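# Hand a sponge from left to right, place grey-up

## Task

Use the left arm to lift the sponge, transfer it to the right arm while it is off the table, then put it down so it lies flat on the table with its grey face upward and neither hand in contact with it.

## Robot and tools

Robot: two arms facing a table. left_arm has a left hand and sits on the +y side, with its base near (-0.021, +0.274, +0.027) m. right_arm has a right hand and sits near (+0.018, -0.322, +0.004) m. Both bases are turned only slightly about z. Scene frame: origin at table-top height midway between the arms, +x out over the table, +z up. The arm names do not match image left and right. A camera stand is fixed behind the arms.

Hand point: a point that moves with each palm, 0.05 m in front of it and 0.15 m out from the wrist flange. Its +z runs along the straight fingers and +y points out of the palm. On the right hand +x points across the palm away from the thumb; on the left hand +x points toward the thumb. Straight fingertips reach 0.06 to 0.07 m past the point along +z and lie about 0.06 m toward -y. A wrist bracket on the little-finger side sticks out about 0.10 m across the palm and can strike things. With the thumb turned in front of the palm, the hand can hold objects about 0.035 to 0.065 m thick.

Results: end_effector_position (m) and end_effector_quat_wxyz are in each arm's own base frame. Hand target is the last commanded pose after clipping, and the next offsets count from it. Arms often rest 1 to 3 cm (up to 5 cm) short of it, usually low. This is not a sign of contact. Orientation commands are clipped to within 40 degrees of the measured orientation at every step. hand_measured, hand_stopped_by and hand_load_n each hold six values in motor order. hand_stopped_by can read moving, target, force, stalled or fault. hand_load_n is positive when something pushes a finger open. If it drops to about 0, the grip is lost. Joint positions and torques are also reported. A Joint velocities line reads within noise, or is omitted, when an arm is still. A MOTOR HOT line warns of heating. An OVER-TEMPERATURE FAULT means that arm has gone limp for 30 to 60 s or more. Long holds, outstretched arms and pushing toward unreachable poses all heat motors.

Row format: 28 numbers, each in [-1, 1], always covering both arms. Order:
- left_arm dx, dy, dz, rx, ry, rz
- left hand: little, ring, middle, index, thumb_bend, thumb_turn, force_limit, speed
- right_arm dx, dy, dz, rx, ry, rz
- right hand: the same eight numbers

The six pose numbers are an offset, not a pose. They are measured from that arm's Hand target at the start of the action, along that target's own axes. 1.0 equals 0.6 m or 180 degrees, and rx, ry, rz form one rotation vector. Six zeros re-request the current Hand target. Repeating the same offset moves the arm further.

Hand numbers are absolute targets. For fingers and thumb_bend, -1 is straight and +1 is curled. For thumb_turn, -1 is beside the palm and +1 is opposite the fingers. force_limit runs from about 0 N at -1 to 10 N at +1 (15 N for the two thumb motors). speed rises from near zero at -1 to full speed at +0.48 and stays full up to +1. For a gentle grip, close at speed -0.94 or lower. No value means keep as is. To hold a hand, resend the eight numbers last carried out for it. If none have been sent yet, send its hand_measured, hand_force_limit and hand_speed. To squeeze harder, raise force_limit and send a target more closed than hand_measured. To loosen, send one more open.

Tools:
- execute_actions(actions, cameras): actions is a list of actions. Each action holds up to 15 rows, one per 1/30 s step, and lasts 0.5 s. A short action keeps its last row. Every row in an action counts from the same start pose. cameras lists camera names, ["all"] or []. An empty actions list returns images.
- move(target, speed, blend, blocking, cameras): target is one 28-number row, or up to 15 rows. All rows are offsets from the same starting Hand targets, not chained. The path is straight, ends at the same moment for both arms and lasts 0.5 to 10 s. speed is in m/s, from 0.002 to 4.3, default 0.25. Turning is limited to twice that in rad/s. You can give one speed or one per target. blend is in metres and rounds corners; 0 stops at each target. blocking=false returns after about 0.5 s while the motion goes on. The result adds a move: line: done, off_target, moving, held or fault, plus limits such as paced or held. Moves do not avoid obstacles or the other arm. Faster moves hit harder and stray more.
- wait(seconds 0 to 10, cameras): lets time pass while the arms hold.
- stop(cameras): brakes a running move.
- zoom_image(camera, region [x0, y0, x1, y1] in pixels, each side at most 504): enlarges part of the latest image.
- show_instructions(): shows the reference images.
- finished_scene(scene=1): ends the scene for good.

Cameras: cam_high and cam_low are fixed (896x504). cam_left_wrist and cam_right_wrist ride on the hands (616x616, fisheye). Calibrations are approximate.

Joint ranges (rad):
- waist ±2.880
- shoulder 0 to 3.142
- elbow 0 to 3.019 (straight at 2.964)
- wrist pitch -1.693 to 1.571
- wrist yaw ±1.571
- wrist roll ±2.094

Avoid:
- dropping the sponge or letting it leave the table
- releasing it while it is moving
- hitting fixed objects hard
- any contact or pressing between the two arms, including one hand closing on the other's fingers
- heavy loads on fingers
- routing paths close to an arm's own base, which can flip its shoulder
- arm stops of any kind

To end a push, command the target back past the hand point.

Each tool is called by a JSON object that holds its "name" and its "arguments", one argument or row to a line.

Reference images:

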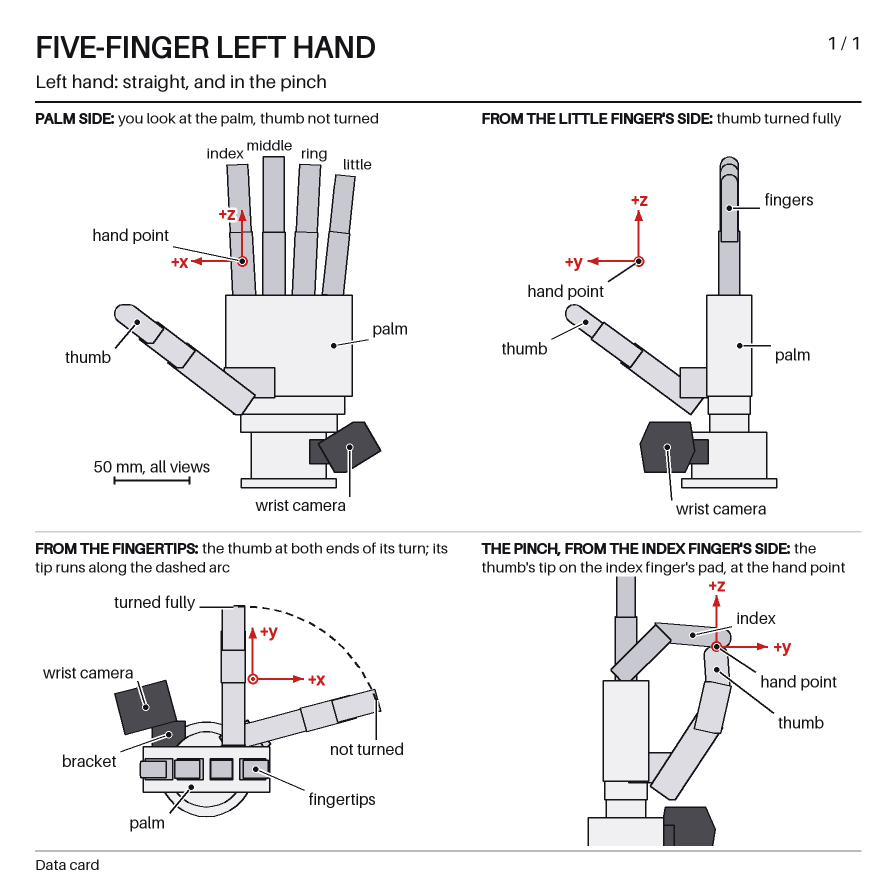

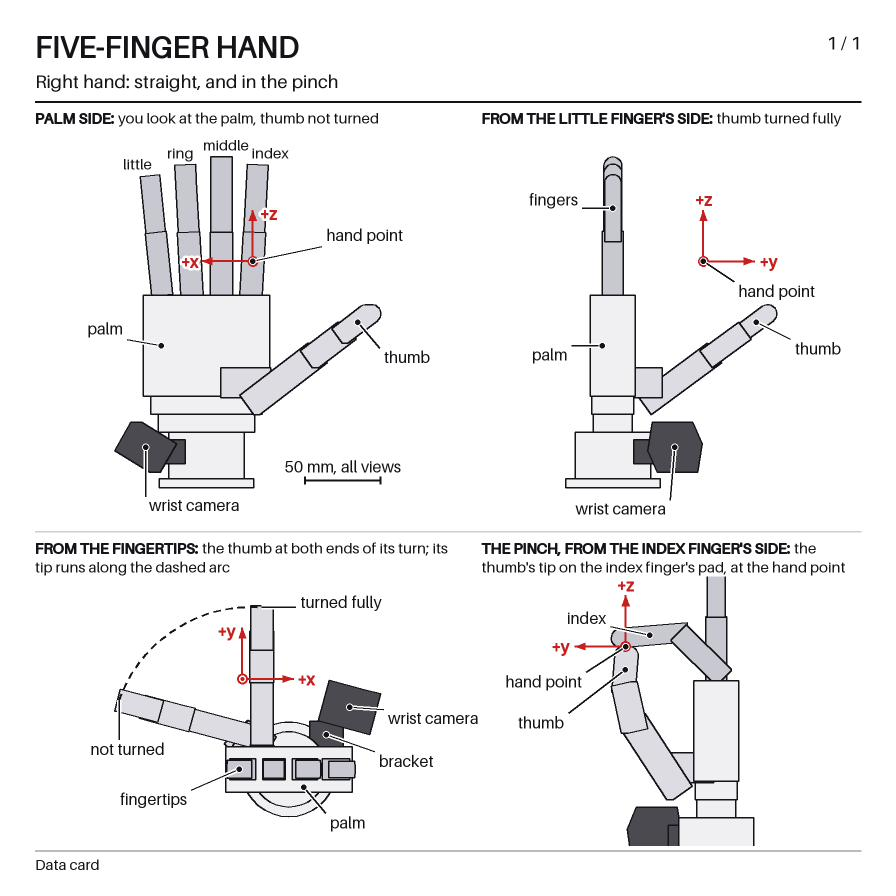

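## Session

{"name": "execute_actions", "arguments": {
  "actions": []
}}

Scene clock: 0.00 s.
left_arm: end_effector_position=(+0.3178, +0.2323, +0.1120) hand_measured=(-1.000, -1.000, -1.000, -1.000, -1.000, -1.000) hand_load_n=(+0.0, +0.0, +0.0, +0.0, +0.0, +0.0) hand_stopped_by=(target, target, target, target, target, target) hand_force_limit=0.00 hand_speed=-0.80 end_effector_quat_wxyz=(-0.017, -0.445, +0.896, -0.007) | right_arm: end_effector_position=(+0.5543, +0.4323, +0.1402) hand_measured=(-1.000, -1.000, -1.000, -1.000, -1.000, -1.000) hand_load_n=(+0.0, +0.0, +0.0, +0.0, +0.0, +0.0) hand_stopped_by=(target, target, target, target, target, target) hand_force_limit=0.00 hand_speed=-0.80 end_effector_quat_wxyz=(-0.393, +0.692, -0.472, +0.379)
Joint positions: left_arm=[0.526 1.58 1.233 -1.258 0.011 1.176] | right_arm=[0.75 1.752 1.263 0.013 0.495 0.072]
Joint velocities: within noise
Joint torques (N m): no reading
Heat: left arm: hottest elbow 29 °C; right arm: hottest waist 29 °C.
Hand target: left_arm +0.3290, +0.2395, +0.1252; +0.005, -0.446, +0.895, -0.003 | right_arm +0.5639, +0.4402, +0.1661; -0.414, +0.676, -0.473, +0.385

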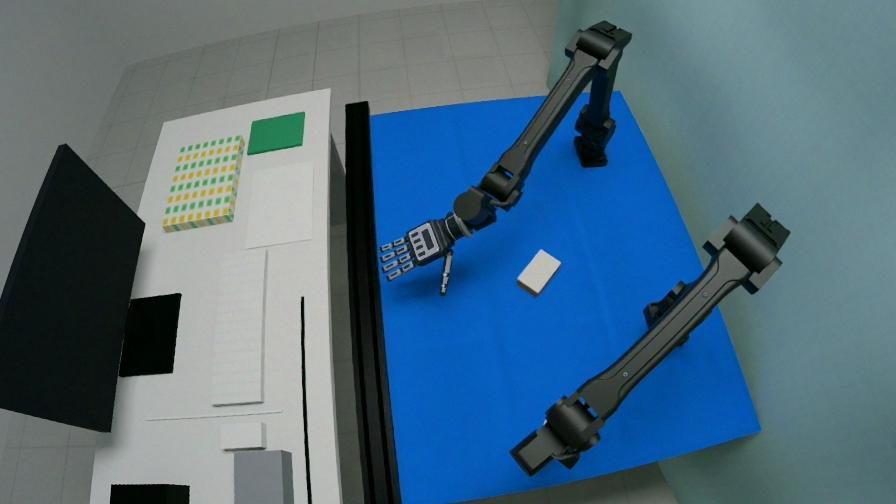

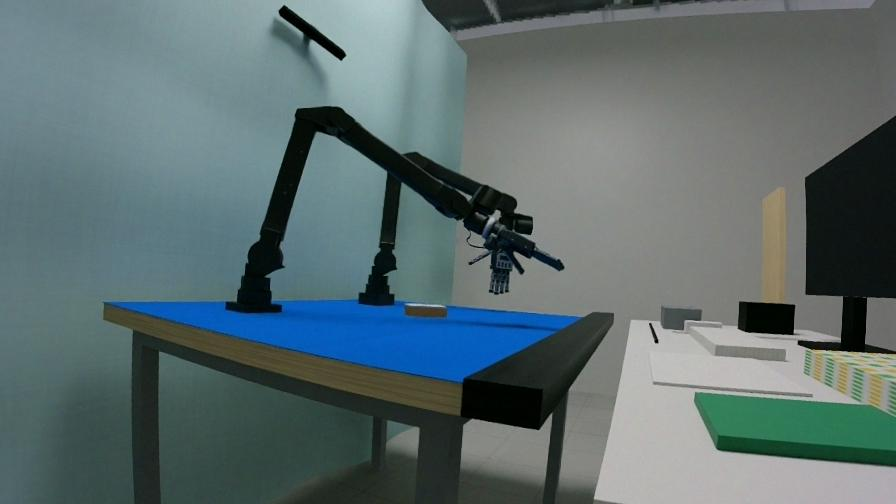

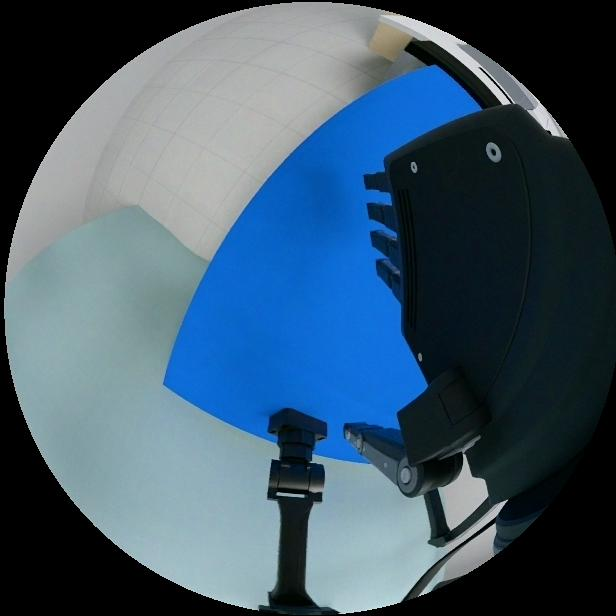

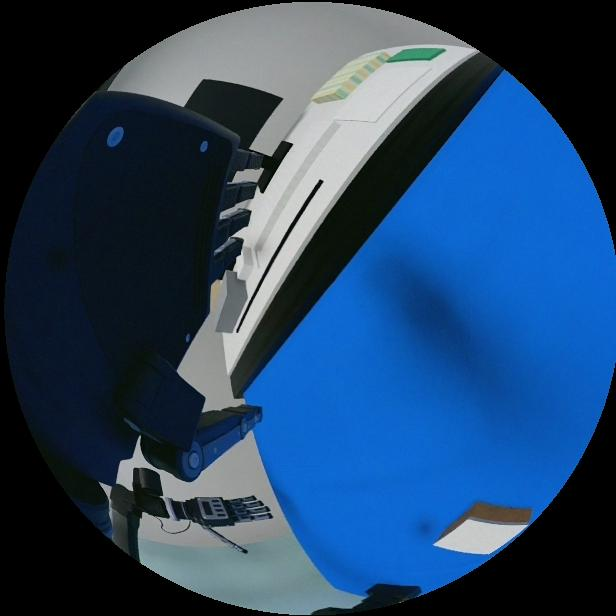

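{"name": "zoom_image", "arguments": {
  "camera": "cam_high",
  "region": [480, 210, 620, 330]
}}

{"name": "zoom_image", "arguments": {
  "camera": "cam_low",
  "region": [370, 270, 490, 340]
}}

{"name": "zoom_image", "arguments": {
  "camera": "cam_right_wrist",
  "region": [400, 470, 560, 590]
}}

Scaled by 3.600 from the camera's 896x504 image, which has a finer 1280x720 frame.

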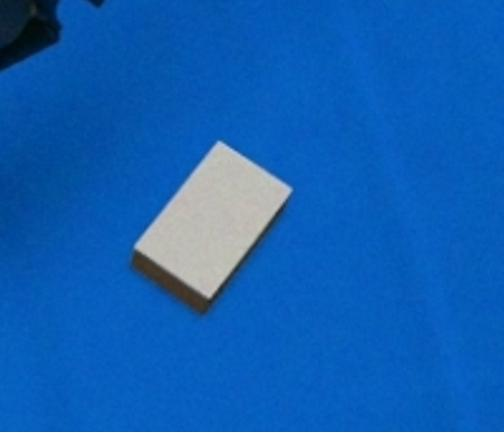

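Scaled by 4.200 from the camera's 896x504 image, which has a finer 1280x720 frame.

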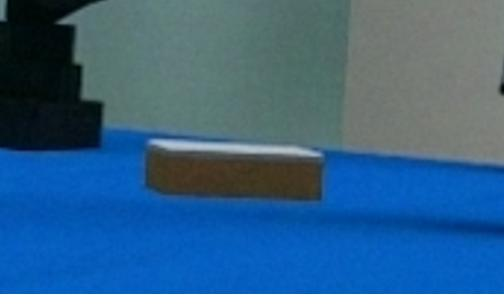

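Scaled by 3.150 from the camera's 616x616 image, which has a finer 880x880 frame.

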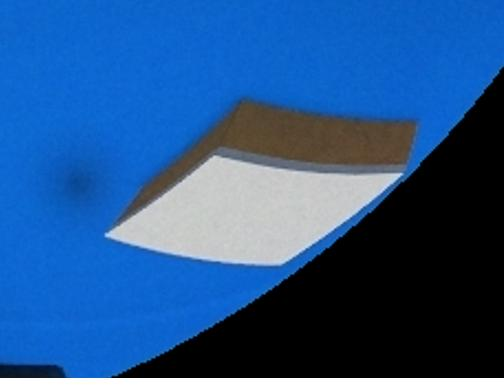

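{"name": "move", "arguments": {
  "target": [0.5947,-0.4053,-0.033,0.291,0.028,0.051,-1,-1,-0.5,-0.5,-1,1,-0.4,0,0.411,0.0743,-0.5047,-0.0904,0.0417,0.0703,-1,-1,-0.5,-0.5,-1,1,-0.4,0],
  "speed": 0.3,
  "cameras": ["all"]
}}

Scene clock: 128.03 s.
left_arm: end_effector_position=(+0.3048, -0.1829, +0.1098) hand_measured=(-1.000, -1.000, -0.500, -0.500, -1.000, +1.000) hand_load_n=(+0.0, +0.0, +0.0, +0.0, +0.0, +0.0) hand_stopped_by=(target, target, target, target, target, target) hand_force_limit=-0.40 hand_speed=0.00 end_effector_quat_wxyz=(+0.128, -0.350, +0.847, -0.379) | right_arm: end_effector_position=(+0.3387, +0.1621, +0.2385) hand_measured=(-1.000, -1.000, -0.500, -0.500, -1.000, +1.000) hand_load_n=(+0.0, +0.0, +0.0, +0.0, +0.0, +0.0) hand_stopped_by=(target, target, target, target, target, target) hand_force_limit=-0.40 hand_speed=0.00 end_effector_quat_wxyz=(-0.301, +0.679, -0.603, +0.291)
Joint positions: left_arm=[-0.302 0.997 0.604 -0.436 0.394 0.331] | right_arm=[0.496 0.868 0.864 -0.748 0.315 0.241]
Joint torques (N m): left_arm=[-0.21 -9.99 10.03 2.35 0.12 -0.14] | right_arm=[-3.96 -10.81 8.46 1.1 -0.08 0.06]
Heat: left arm: hottest elbow 35 °C; right arm: hottest elbow 36 °C.
Hand target: left_arm +0.3084, -0.1918, +0.1448; +0.164, -0.327, +0.833, -0.415 | right_arm +0.3366, +0.1355, +0.2660; -0.322, +0.645, -0.620, +0.309
Off the commanded pose: left_arm 0.036 m, 7 deg | right_arm 0.038 m, 5 deg.
move: off_target (left_arm, right_arm)
camera_calibration:
cam_left_wrist: T_world_to_cam=[[0.343341, -0.609588, 0.714506, -0.299549], [-0.93872, -0.247312, 0.240086, 0.216165], [0.0303523, -0.753153, -0.657145, 0.0412379], [0, 0, 0, 1]] pos_world=[0.304514, -0.098083, 0.189231]
cam_right_wrist: T_world_to_cam=[[-0.586374, -0.385555, -0.7124, 0.428182], [-0.651936, 0.7466, 0.132542, 0.0646652], [0.480775, 0.542158, -0.689144, 0.025511], [0, 0, 0, 1]] pos_world=[0.280967, 0.102978, 0.314047]

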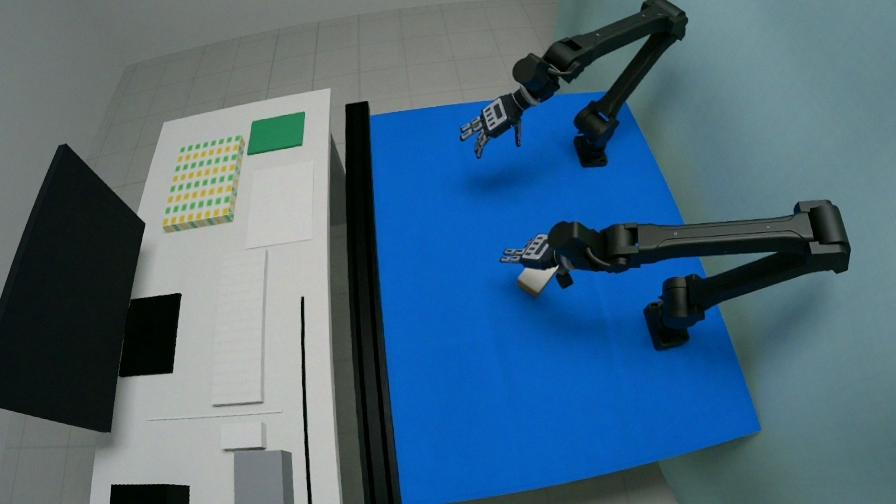

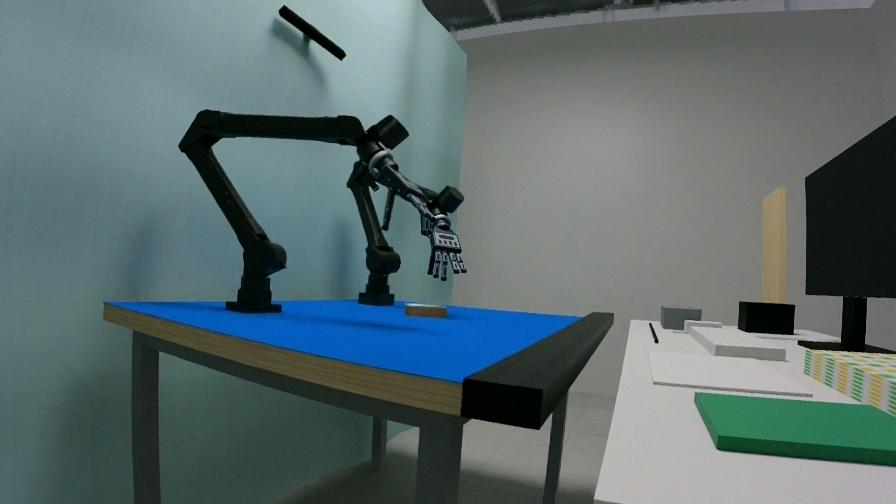

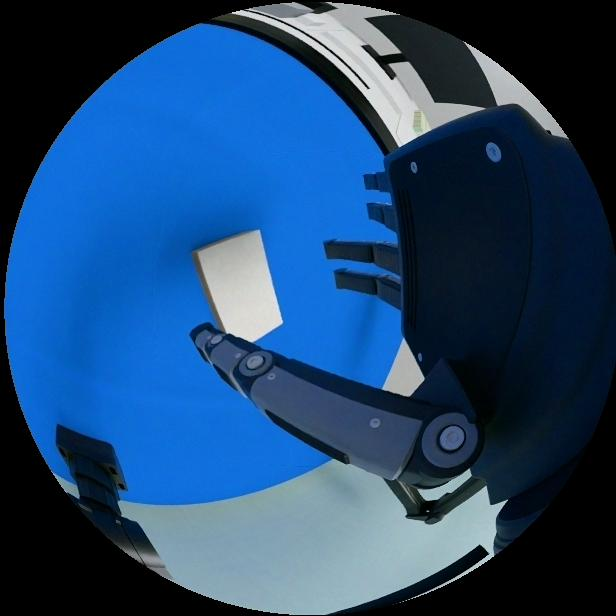

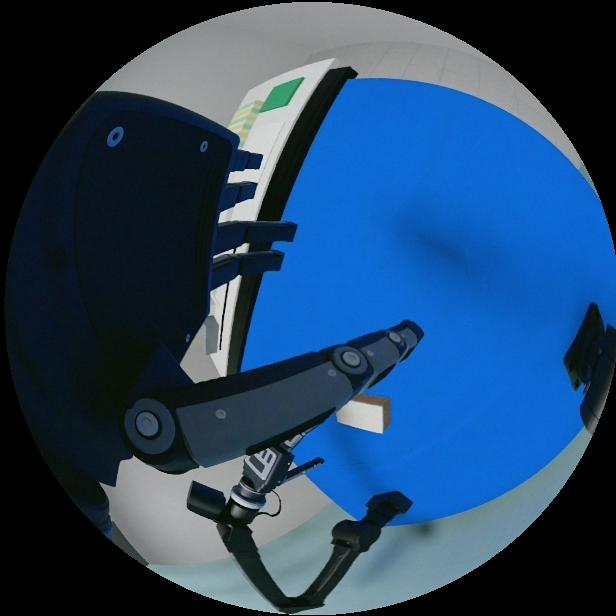

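{"name": "zoom_image", "arguments": {
  "camera": "cam_left_wrist",
  "region": [150, 190, 350, 390]
}}

Scaled by 2.520 from the camera's 616x616 image, which has a finer 880x880 frame.

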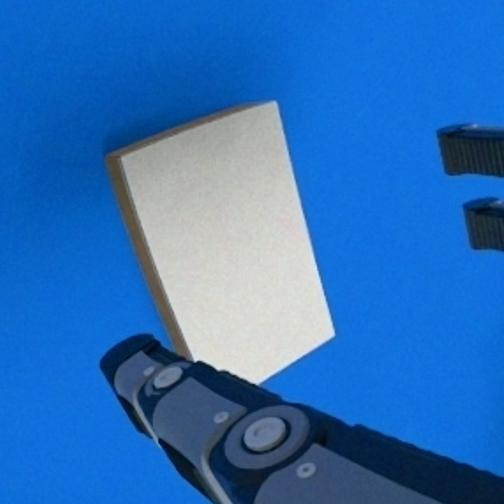

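{"name": "move", "arguments": {
  "target": [-0.0187,0.0678,0.0758,0.033,-0.006,0.015,-1,-1,-0.5,-0.5,-1,1,-0.4,0,0,0,0,0,0,0,-1,-1,-0.5,-0.5,-1,1,-0.4,0],
  "speed": 0.15,
  "cameras": ["cam_left_wrist","cam_high","cam_low"]
}}

Scene clock: 181.00 s.
left_arm: end_effector_position=(+0.3174, -0.1932, +0.0822) hand_measured=(-1.000, -1.000, -0.500, -0.500, -1.000, +1.000) hand_load_n=(+0.0, +0.0, +0.0, +0.0, +0.5, +0.5) hand_stopped_by=(target, target, target, target, target, target) hand_force_limit=-0.40 hand_speed=0.00 end_effector_quat_wxyz=(+0.189, -0.309, +0.820, -0.444) | right_arm: end_effector_position=(+0.3387, +0.1621, +0.2385) hand_measured=(-1.000, -1.000, -0.500, -0.500, -1.000, +1.000) hand_load_n=(+0.0, +0.0, +0.0, +0.0, +0.0, +0.0) hand_stopped_by=(target, target, target, target, target, target) hand_force_limit=-0.40 hand_speed=0.00 end_effector_quat_wxyz=(-0.301, +0.679, -0.603, +0.291)
Joint positions: left_arm=[-0.306 1.009 0.44 -0.056 0.419 0.327] | right_arm=[0.496 0.868 0.864 -0.748 0.315 0.241]
Joint torques (N m): left_arm=[1.67 -3.08 9.47 2.66 0.43 0.06] | right_arm=[-3.6 -10.64 8.27 1.2 -0.04 0.08]
Heat: left arm: hottest elbow 34 °C; right arm: hottest elbow 36 °C.
Hand target: left_arm +0.3248, -0.1928, +0.0850; +0.198, -0.302, +0.816, -0.451 | right_arm +0.3366, +0.1355, +0.2660; -0.322, +0.645, -0.620, +0.309
Off the commanded pose: left_arm 0.008 m, 2 deg | right_arm 0.038 m, 5 deg.
move: off_target (right_arm)
camera_calibration:
cam_left_wrist: T_world_to_cam=[[0.18728, -0.55527, 0.810309, -0.238208], [-0.973583, -0.214617, 0.0779474, 0.262738], [0.130625, -0.803501, -0.580795, -0.0329611], [0, 0, 0, 1]] pos_world=[0.304715, -0.102366, 0.153398]
Images, in order (width x height): cam_high 896x504, cam_low 896x504, cam_left_wrist 616x616.

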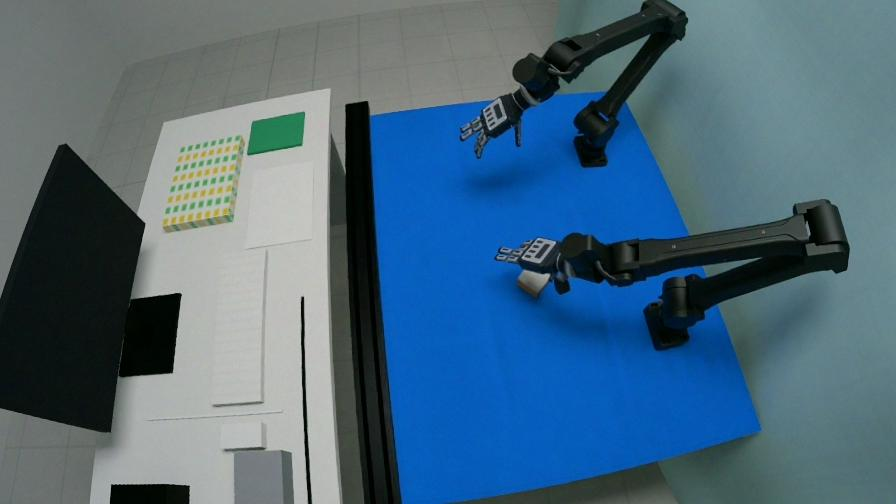

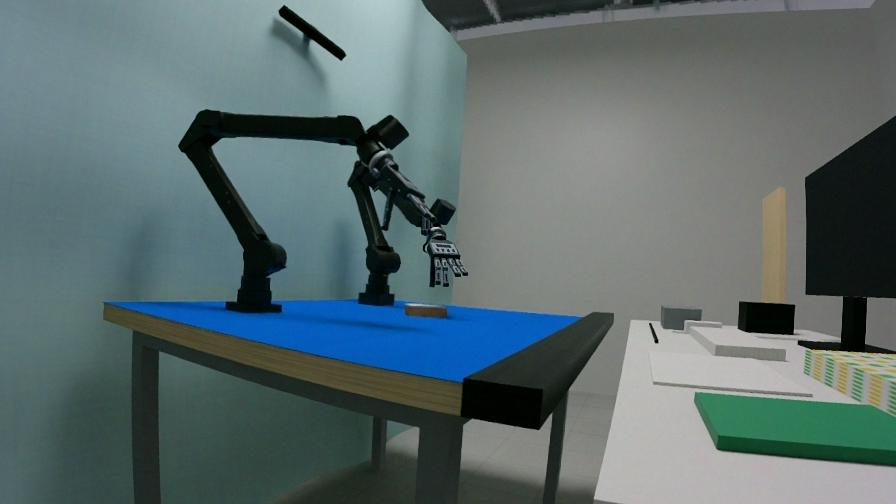

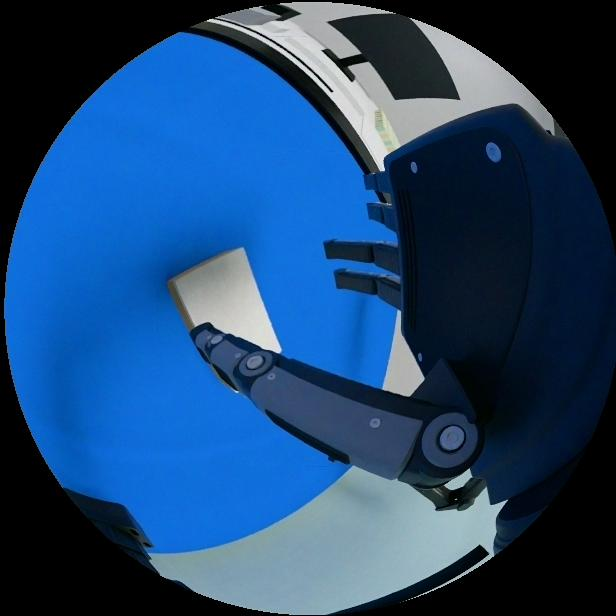

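{"name": "zoom_image", "arguments": {
  "camera": "cam_left_wrist",
  "region": [130, 220, 330, 420]
}}

Scaled by 2.520 from the camera's 616x616 image, which has a finer 880x880 frame.

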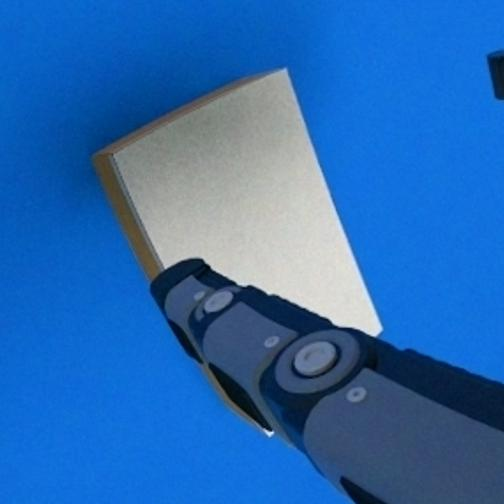

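{"name": "move", "arguments": {
  "target": [-0.0062,0.0748,0.038,-0.028,0,-0.014,-1,-1,-0.5,-0.5,-1,1,-0.4,0,0,0,0,0,0,0,-1,-1,-0.5,-0.5,-1,1,-0.4,0],
  "speed": 0.12,
  "cameras": ["cam_left_wrist","cam_high","cam_low"]
}}

Scene clock: 215.33 s.
left_arm: end_effector_position=(+0.3161, -0.1885, +0.0319) hand_measured=(-1.000, -1.000, -0.500, -0.500, -1.000, +1.000) hand_load_n=(+0.0, +0.0, +0.0, +0.0, +0.0, +0.0) hand_stopped_by=(target, target, target, target, target, target) hand_force_limit=-0.40 hand_speed=0.00 end_effector_quat_wxyz=(+0.161, -0.331, +0.833, -0.413) | right_arm: end_effector_position=(+0.3387, +0.1621, +0.2385) hand_measured=(-1.000, -1.000, -0.500, -0.500, -1.000, +1.000) hand_load_n=(+0.0, +0.0, +0.0, +0.0, +0.0, +0.0) hand_stopped_by=(target, target, target, target, target, target) hand_force_limit=-0.40 hand_speed=0.00 end_effector_quat_wxyz=(-0.301, +0.679, -0.603, +0.291)
Joint positions: left_arm=[-0.302 1.164 0.42 0.023 0.405 0.327] | right_arm=[0.496 0.868 0.864 -0.748 0.315 0.241]
Joint torques (N m): left_arm=[1.85 -4.13 8.69 2.51 0.11 0.06] | right_arm=[-3.96 -9.76 8.43 1.37 -0.08 0.07]
Heat: left arm: hottest elbow 33 °C; right arm: hottest elbow 36 °C.
Hand target: left_arm +0.3270, -0.1860, +0.0350; +0.175, -0.329, +0.828, -0.419 | right_arm +0.3366, +0.1355, +0.2660; -0.322, +0.645, -0.620, +0.309
Off the commanded pose: left_arm 0.012 m, 2 deg | right_arm 0.038 m, 5 deg.
move: off_target (left_arm, right_arm)
camera_calibration:
cam_left_wrist: T_world_to_cam=[[0.266817, -0.58111, 0.768843, -0.22322], [-0.95963, -0.233859, 0.156271, 0.255831], [0.0889906, -0.7795, -0.620048, -0.0393003], [0, 0, 0, 1]] pos_world=[0.30856, -0.100522, 0.107274]
Images, in order (width x height): cam_high 896x504, cam_low 896x504, cam_left_wrist 616x616.

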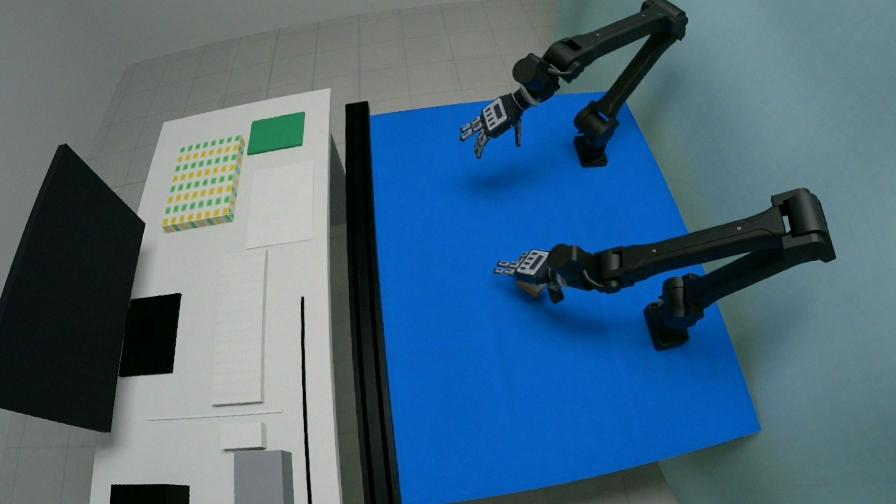

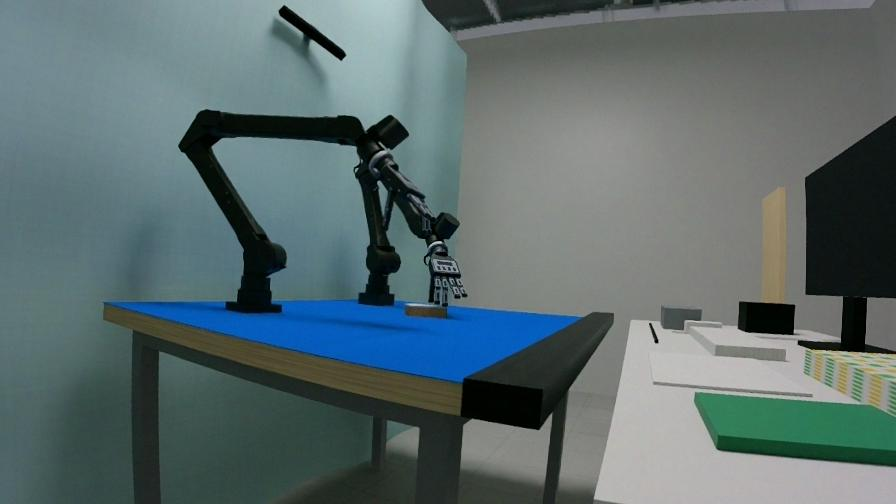

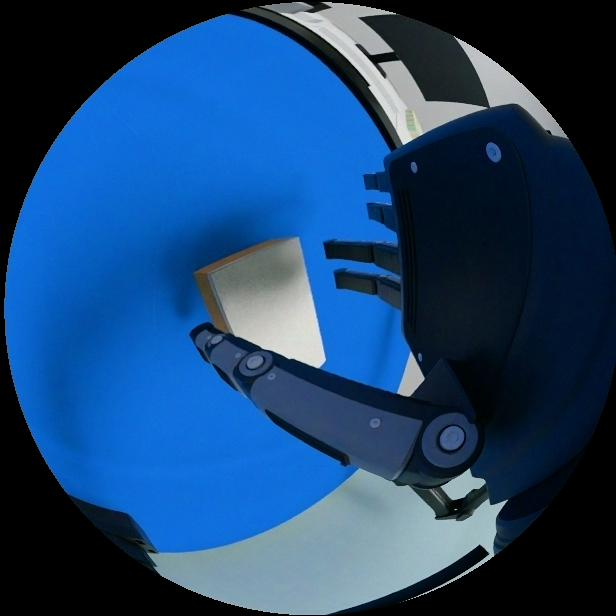

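{"name": "move", "arguments": {
  "target": [-0.0078,0.0377,0.0305,0,0,0,-1,-1,-0.5,-0.5,-1,1,-0.4,0,0,0,0,0,0,0,-1,-1,-0.5,-0.5,-1,1,-0.4,0],
  "speed": 0.08,
  "cameras": ["cam_left_wrist","cam_low"]
}}

Scene clock: 230.27 s.
left_arm: end_effector_position=(+0.3227, -0.1866, +0.0041) hand_measured=(-1.000, -1.000, -0.500, -0.500, -1.000, +1.000) hand_load_n=(+0.0, +0.0, +0.0, +0.0, +0.0, +0.0) hand_stopped_by=(target, target, target, target, target, target) hand_force_limit=-0.40 hand_speed=0.00 end_effector_quat_wxyz=(+0.163, -0.334, +0.832, -0.412) | right_arm: end_effector_position=(+0.3387, +0.1621, +0.2385) hand_measured=(-1.000, -1.000, -0.500, -0.500, -1.000, +1.000) hand_load_n=(+0.0, +0.0, +0.0, +0.0, +0.0, +0.0) hand_stopped_by=(target, target, target, target, target, target) hand_force_limit=-0.40 hand_speed=0.00 end_effector_quat_wxyz=(-0.301, +0.679, -0.603, +0.291)
Joint positions: left_arm=[-0.291 1.275 0.397 0.156 0.407 0.331] | right_arm=[0.496 0.868 0.864 -0.748 0.315 0.241]
Joint torques (N m): left_arm=[1.96 -4.54 7.49 2.51 0.46 0.12] | right_arm=[-4.37 -9.11 8.68 1.39 -0.11 0.11]
Heat: left arm: hottest elbow 33 °C; right arm: hottest elbow 36 °C.
Hand target: left_arm +0.3317, -0.1835, +0.0060; +0.175, -0.329, +0.828, -0.419 | right_arm +0.3366, +0.1355, +0.2660; -0.322, +0.645, -0.620, +0.309
Off the commanded pose: left_arm 0.010 m, 2 deg | right_arm 0.038 m, 5 deg.
move: off_target (right_arm)
camera_calibration:
cam_left_wrist: T_world_to_cam=[[0.270208, -0.579532, 0.76885, -0.203439], [-0.958012, -0.24139, 0.154736, 0.265097], [0.0959186, -0.778379, -0.620424, -0.0575725], [0, 0, 0, 1]] pos_world=[0.314459, -0.0987207, 0.0796746]
Images, in order (width x height): cam_low 896x504, cam_left_wrist 616x616.

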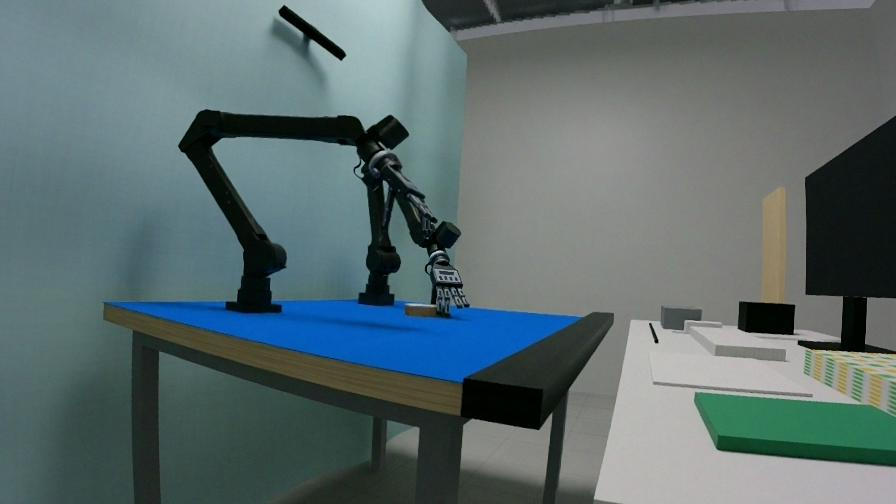

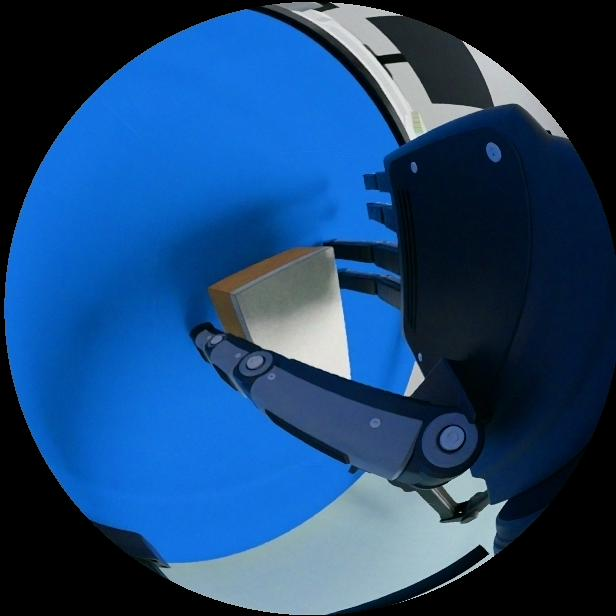

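{"name": "zoom_image", "arguments": {
  "camera": "cam_left_wrist",
  "region": [160, 200, 420, 460]
}}

{"name": "zoom_image", "arguments": {
  "camera": "cam_low",
  "region": [390, 240, 490, 330]
}}

Scaled by 1.938 from the camera's 616x616 image, which has a finer 880x880 frame.

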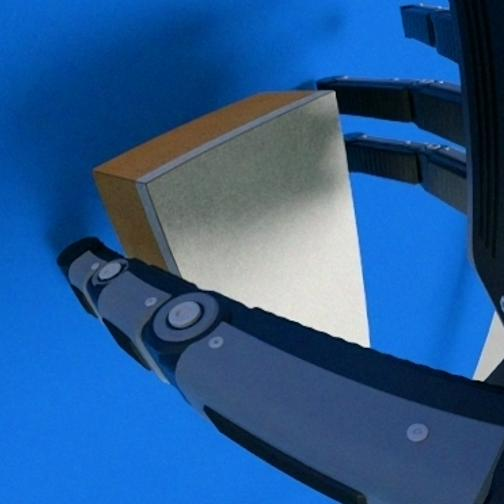

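Scaled by 5.040 from the camera's 896x504 image, which has a finer 1280x720 frame.

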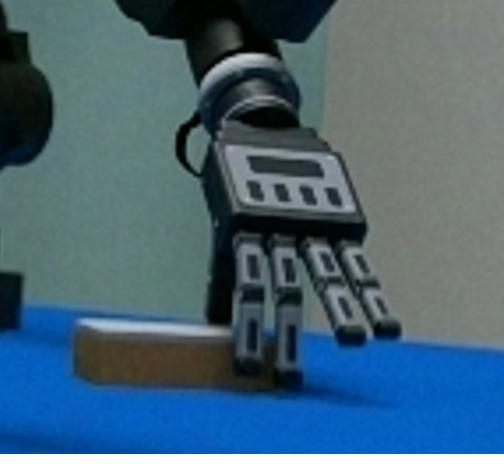

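{"name": "move", "arguments": {
  "target": [
    [0.01,0,0,0,0,0,-1,-1,-0.5,-0.5,-1,1,-0.4,0,0,0,0,0,0,0,-1,-1,-0.5,-0.5,-1,1,-0.4,0],
    [0.01,0,0,0,0,0,-1,-1,0.1,0.1,-0.2,1,-0.3,-0.9,0,0,0,0,0,0,-1,-1,-0.5,-0.5,-1,1,-0.4,0]
  ],
  "speed": 0.08,
  "cameras": ["cam_left_wrist","cam_low"]
}}

Scene clock: 255.07 s.
left_arm: end_effector_position=(+0.3207, -0.1852, +0.0018) hand_measured=(-1.000, -1.000, -0.064, -0.054, -0.792, +1.000) hand_load_n=(+0.0, +0.0, +3.0, +3.5, +6.5, -0.5) hand_stopped_by=(target, target, force, force, force, target) hand_force_limit=-0.30 hand_speed=-0.90 end_effector_quat_wxyz=(+0.164, -0.335, +0.832, -0.410) | right_arm: end_effector_position=(+0.3387, +0.1621, +0.2385) hand_measured=(-1.000, -1.000, -0.500, -0.500, -1.000, +1.000) hand_load_n=(+0.0, +0.0, +0.0, +0.0, +0.0, +0.5) hand_stopped_by=(target, target, target, target, target, target) hand_force_limit=-0.40 hand_speed=0.00 end_effector_quat_wxyz=(-0.301, +0.679, -0.603, +0.291)
Joint positions: left_arm=[-0.291 1.275 0.389 0.162 0.402 0.331] | right_arm=[0.496 0.868 0.864 -0.748 0.315 0.241]
Joint torques (N m): left_arm=[0.56 -5.07 7.34 2.54 0.12 -0.02] | right_arm=[-3.14 -10.52 8.34 1.31 -0.03 0.11]
Heat: left arm: hottest elbow 32 °C; right arm: hottest elbow 36 °C.
Hand target: left_arm +0.3274, -0.1877, +0.0060; +0.175, -0.329, +0.828, -0.419 | right_arm +0.3366, +0.1355, +0.2660; -0.322, +0.645, -0.620, +0.309
Off the commanded pose: left_arm 0.008 m, 2 deg | right_arm 0.038 m, 5 deg.
move: off_target (right_arm)
camera_calibration:
cam_left_wrist: T_world_to_cam=[[0.272624, -0.581236, 0.766708, -0.201322], [-0.957092, -0.245207, 0.154431, 0.262848], [0.0982413, -0.775911, -0.623146, -0.0580758], [0, 0, 0, 1]] pos_world=[0.312161, -0.0976252, 0.0775737]
Images, in order (width x height): cam_low 896x504, cam_left_wrist 616x616.

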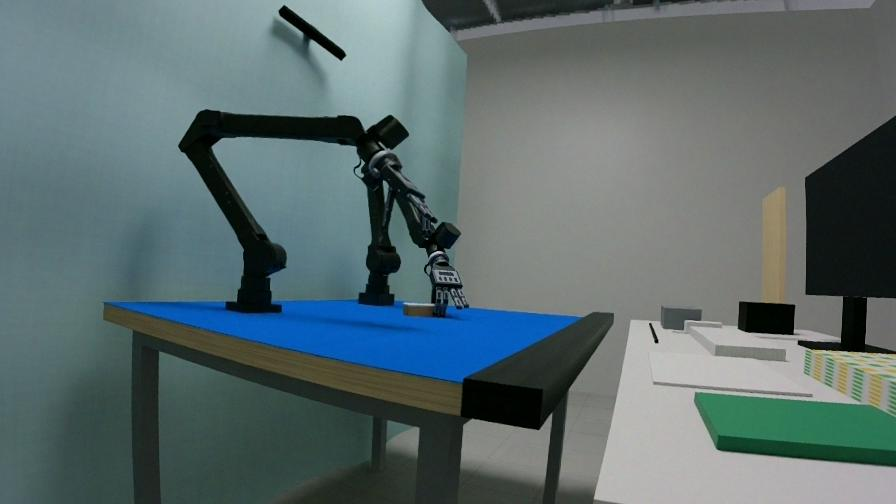

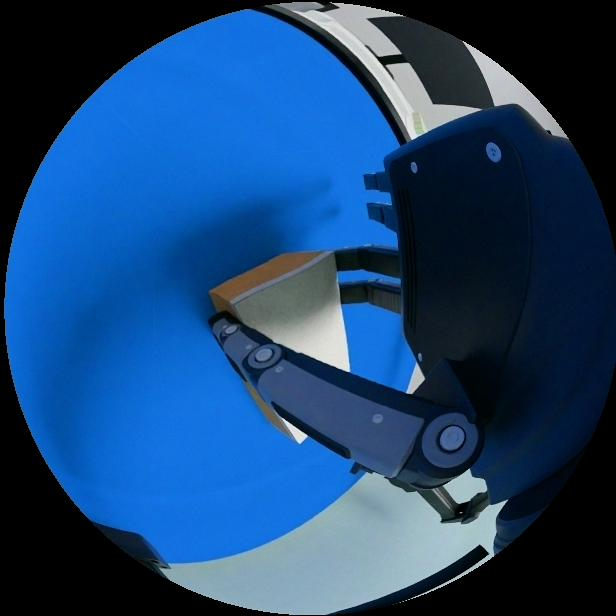

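{"name": "move", "arguments": {
  "target": [-0.0023,-0.1348,-0.0979,0,0,0,-1,-1,0.1,0.1,-0.2,1,-0.3,-0.9,0,0,0,0,0,0,-1,-1,-0.5,-0.5,-1,1,-0.4,0],
  "speed": 0.1,
  "cameras": ["all"]
}}

Scene clock: 261.40 s.
left_arm: end_effector_position=(+0.3039, -0.1801, +0.0705) hand_measured=(-1.000, -1.000, -0.064, -0.054, -0.792, +1.000) hand_load_n=(+0.0, +0.0, +3.5, +3.5, +6.5, -0.5) hand_stopped_by=(target, target, force, force, force, target) hand_force_limit=-0.30 hand_speed=-0.90 end_effector_quat_wxyz=(+0.149, -0.342, +0.838, -0.398) | right_arm: end_effector_position=(+0.3387, +0.1621, +0.2385) hand_measured=(-1.000, -1.000, -0.500, -0.500, -1.000, +1.000) hand_load_n=(+0.0, +0.0, +0.0, +0.0, +0.0, +0.0) hand_stopped_by=(target, target, target, target, target, target) hand_force_limit=-0.40 hand_speed=0.00 end_effector_quat_wxyz=(-0.301, +0.679, -0.603, +0.291)
Joint positions: left_arm=[-0.291 1.025 0.48 -0.221 0.402 0.331] | right_arm=[0.496 0.868 0.864 -0.748 0.315 0.241]
Joint torques (N m): left_arm=[0.56 -5.36 14.82 0.84 0.14 -0.05] | right_arm=[-3.78 -11.4 8.61 1.31 -0.03 0.06]
Heat: left arm: hottest elbow 32 °C; right arm: hottest elbow 36 °C.
Hand target: left_arm +0.3274, -0.1877, +0.1059; +0.175, -0.329, +0.828, -0.419 | right_arm +0.3366, +0.1355, +0.2660; -0.322, +0.645, -0.620, +0.309
Off the commanded pose: left_arm 0.043 m, 4 deg | right_arm 0.038 m, 5 deg.
move: off_target (left_arm, right_arm)
camera_calibration:
cam_left_wrist: T_world_to_cam=[[0.303829, -0.590536, 0.747633, -0.256278], [-0.949979, -0.247337, 0.190695, 0.232323], [0.0723055, -0.768174, -0.636145, 0.000565657], [0, 0, 0, 1]] pos_world=[0.298525, -0.0934445, 0.147659]
cam_right_wrist: T_world_to_cam=[[-0.586374, -0.385555, -0.7124, 0.428182], [-0.651936, 0.7466, 0.132542, 0.0646652], [0.480775, 0.542158, -0.689144, 0.025511], [0, 0, 0, 1]] pos_world=[0.280967, 0.102978, 0.314047]

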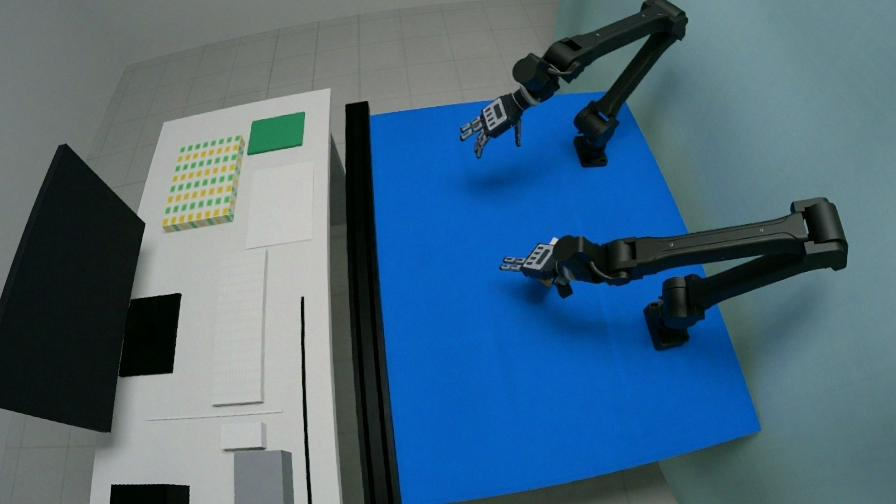

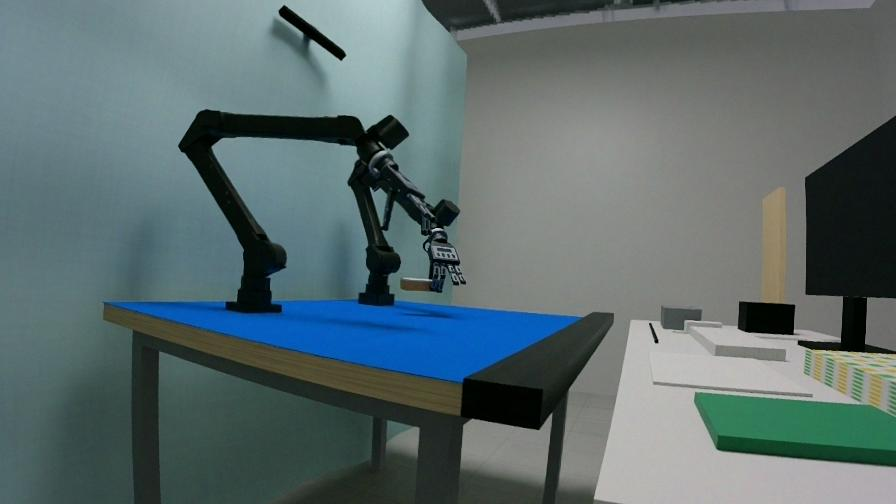

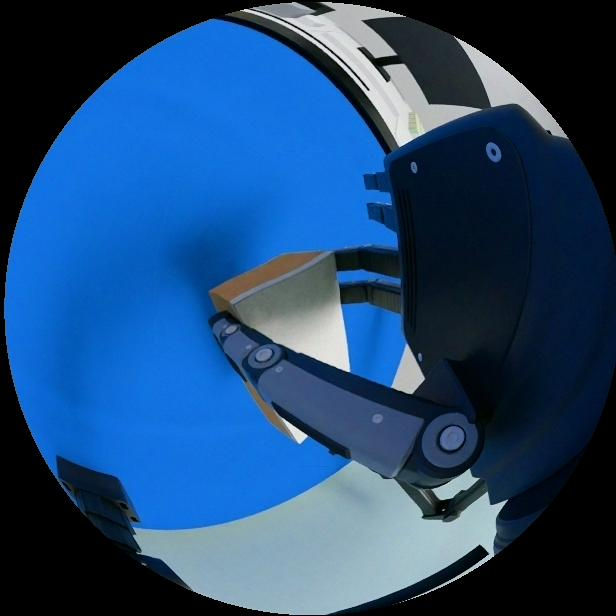

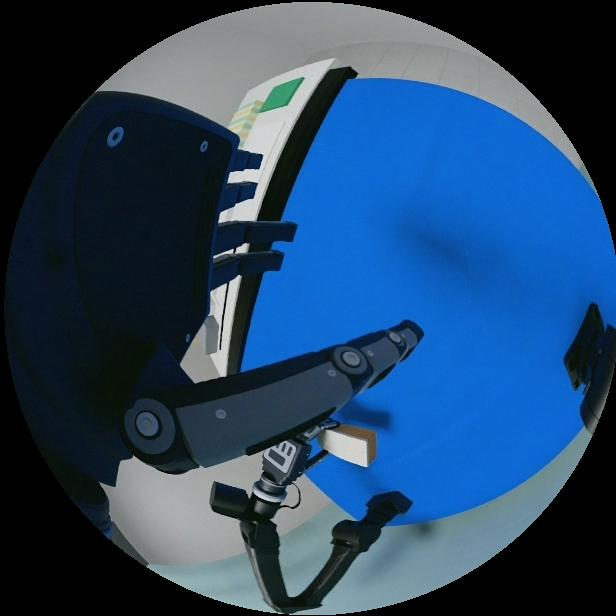

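{"name": "zoom_image", "arguments": {
  "camera": "cam_left_wrist",
  "region": [180, 220, 400, 440]
}}

{"name": "zoom_image", "arguments": {
  "camera": "cam_right_wrist",
  "region": [240, 380, 420, 560]
}}

{"name": "zoom_image", "arguments": {
  "camera": "cam_low",
  "region": [380, 200, 490, 310]
}}

Scaled by 2.291 from the camera's 616x616 image, which has a finer 880x880 frame.

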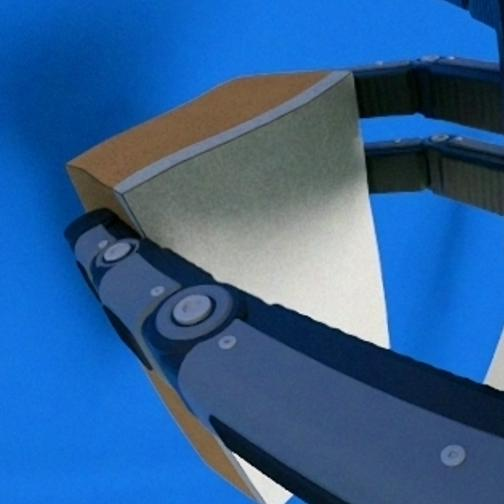

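Scaled by 2.800 from the camera's 616x616 image, which has a finer 880x880 frame.

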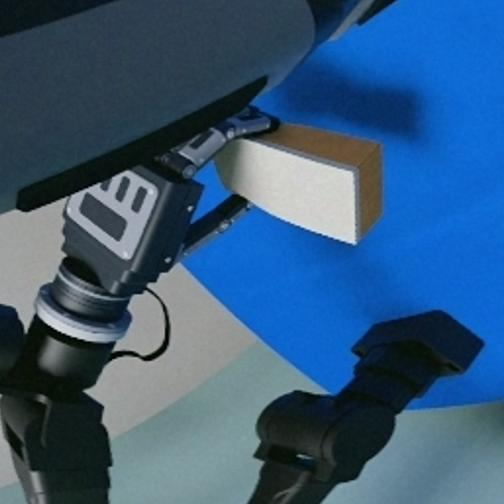

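Scaled by 4.582 from the camera's 896x504 image, which has a finer 1280x720 frame.

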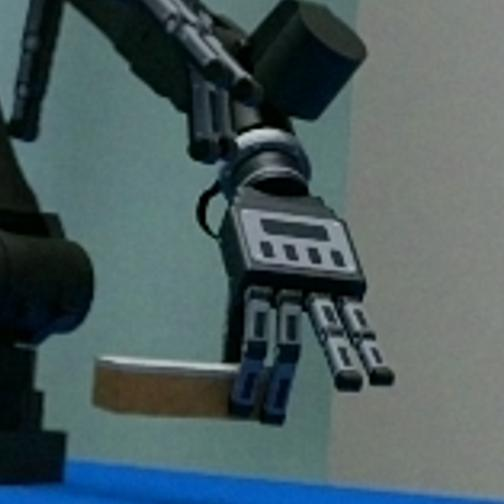

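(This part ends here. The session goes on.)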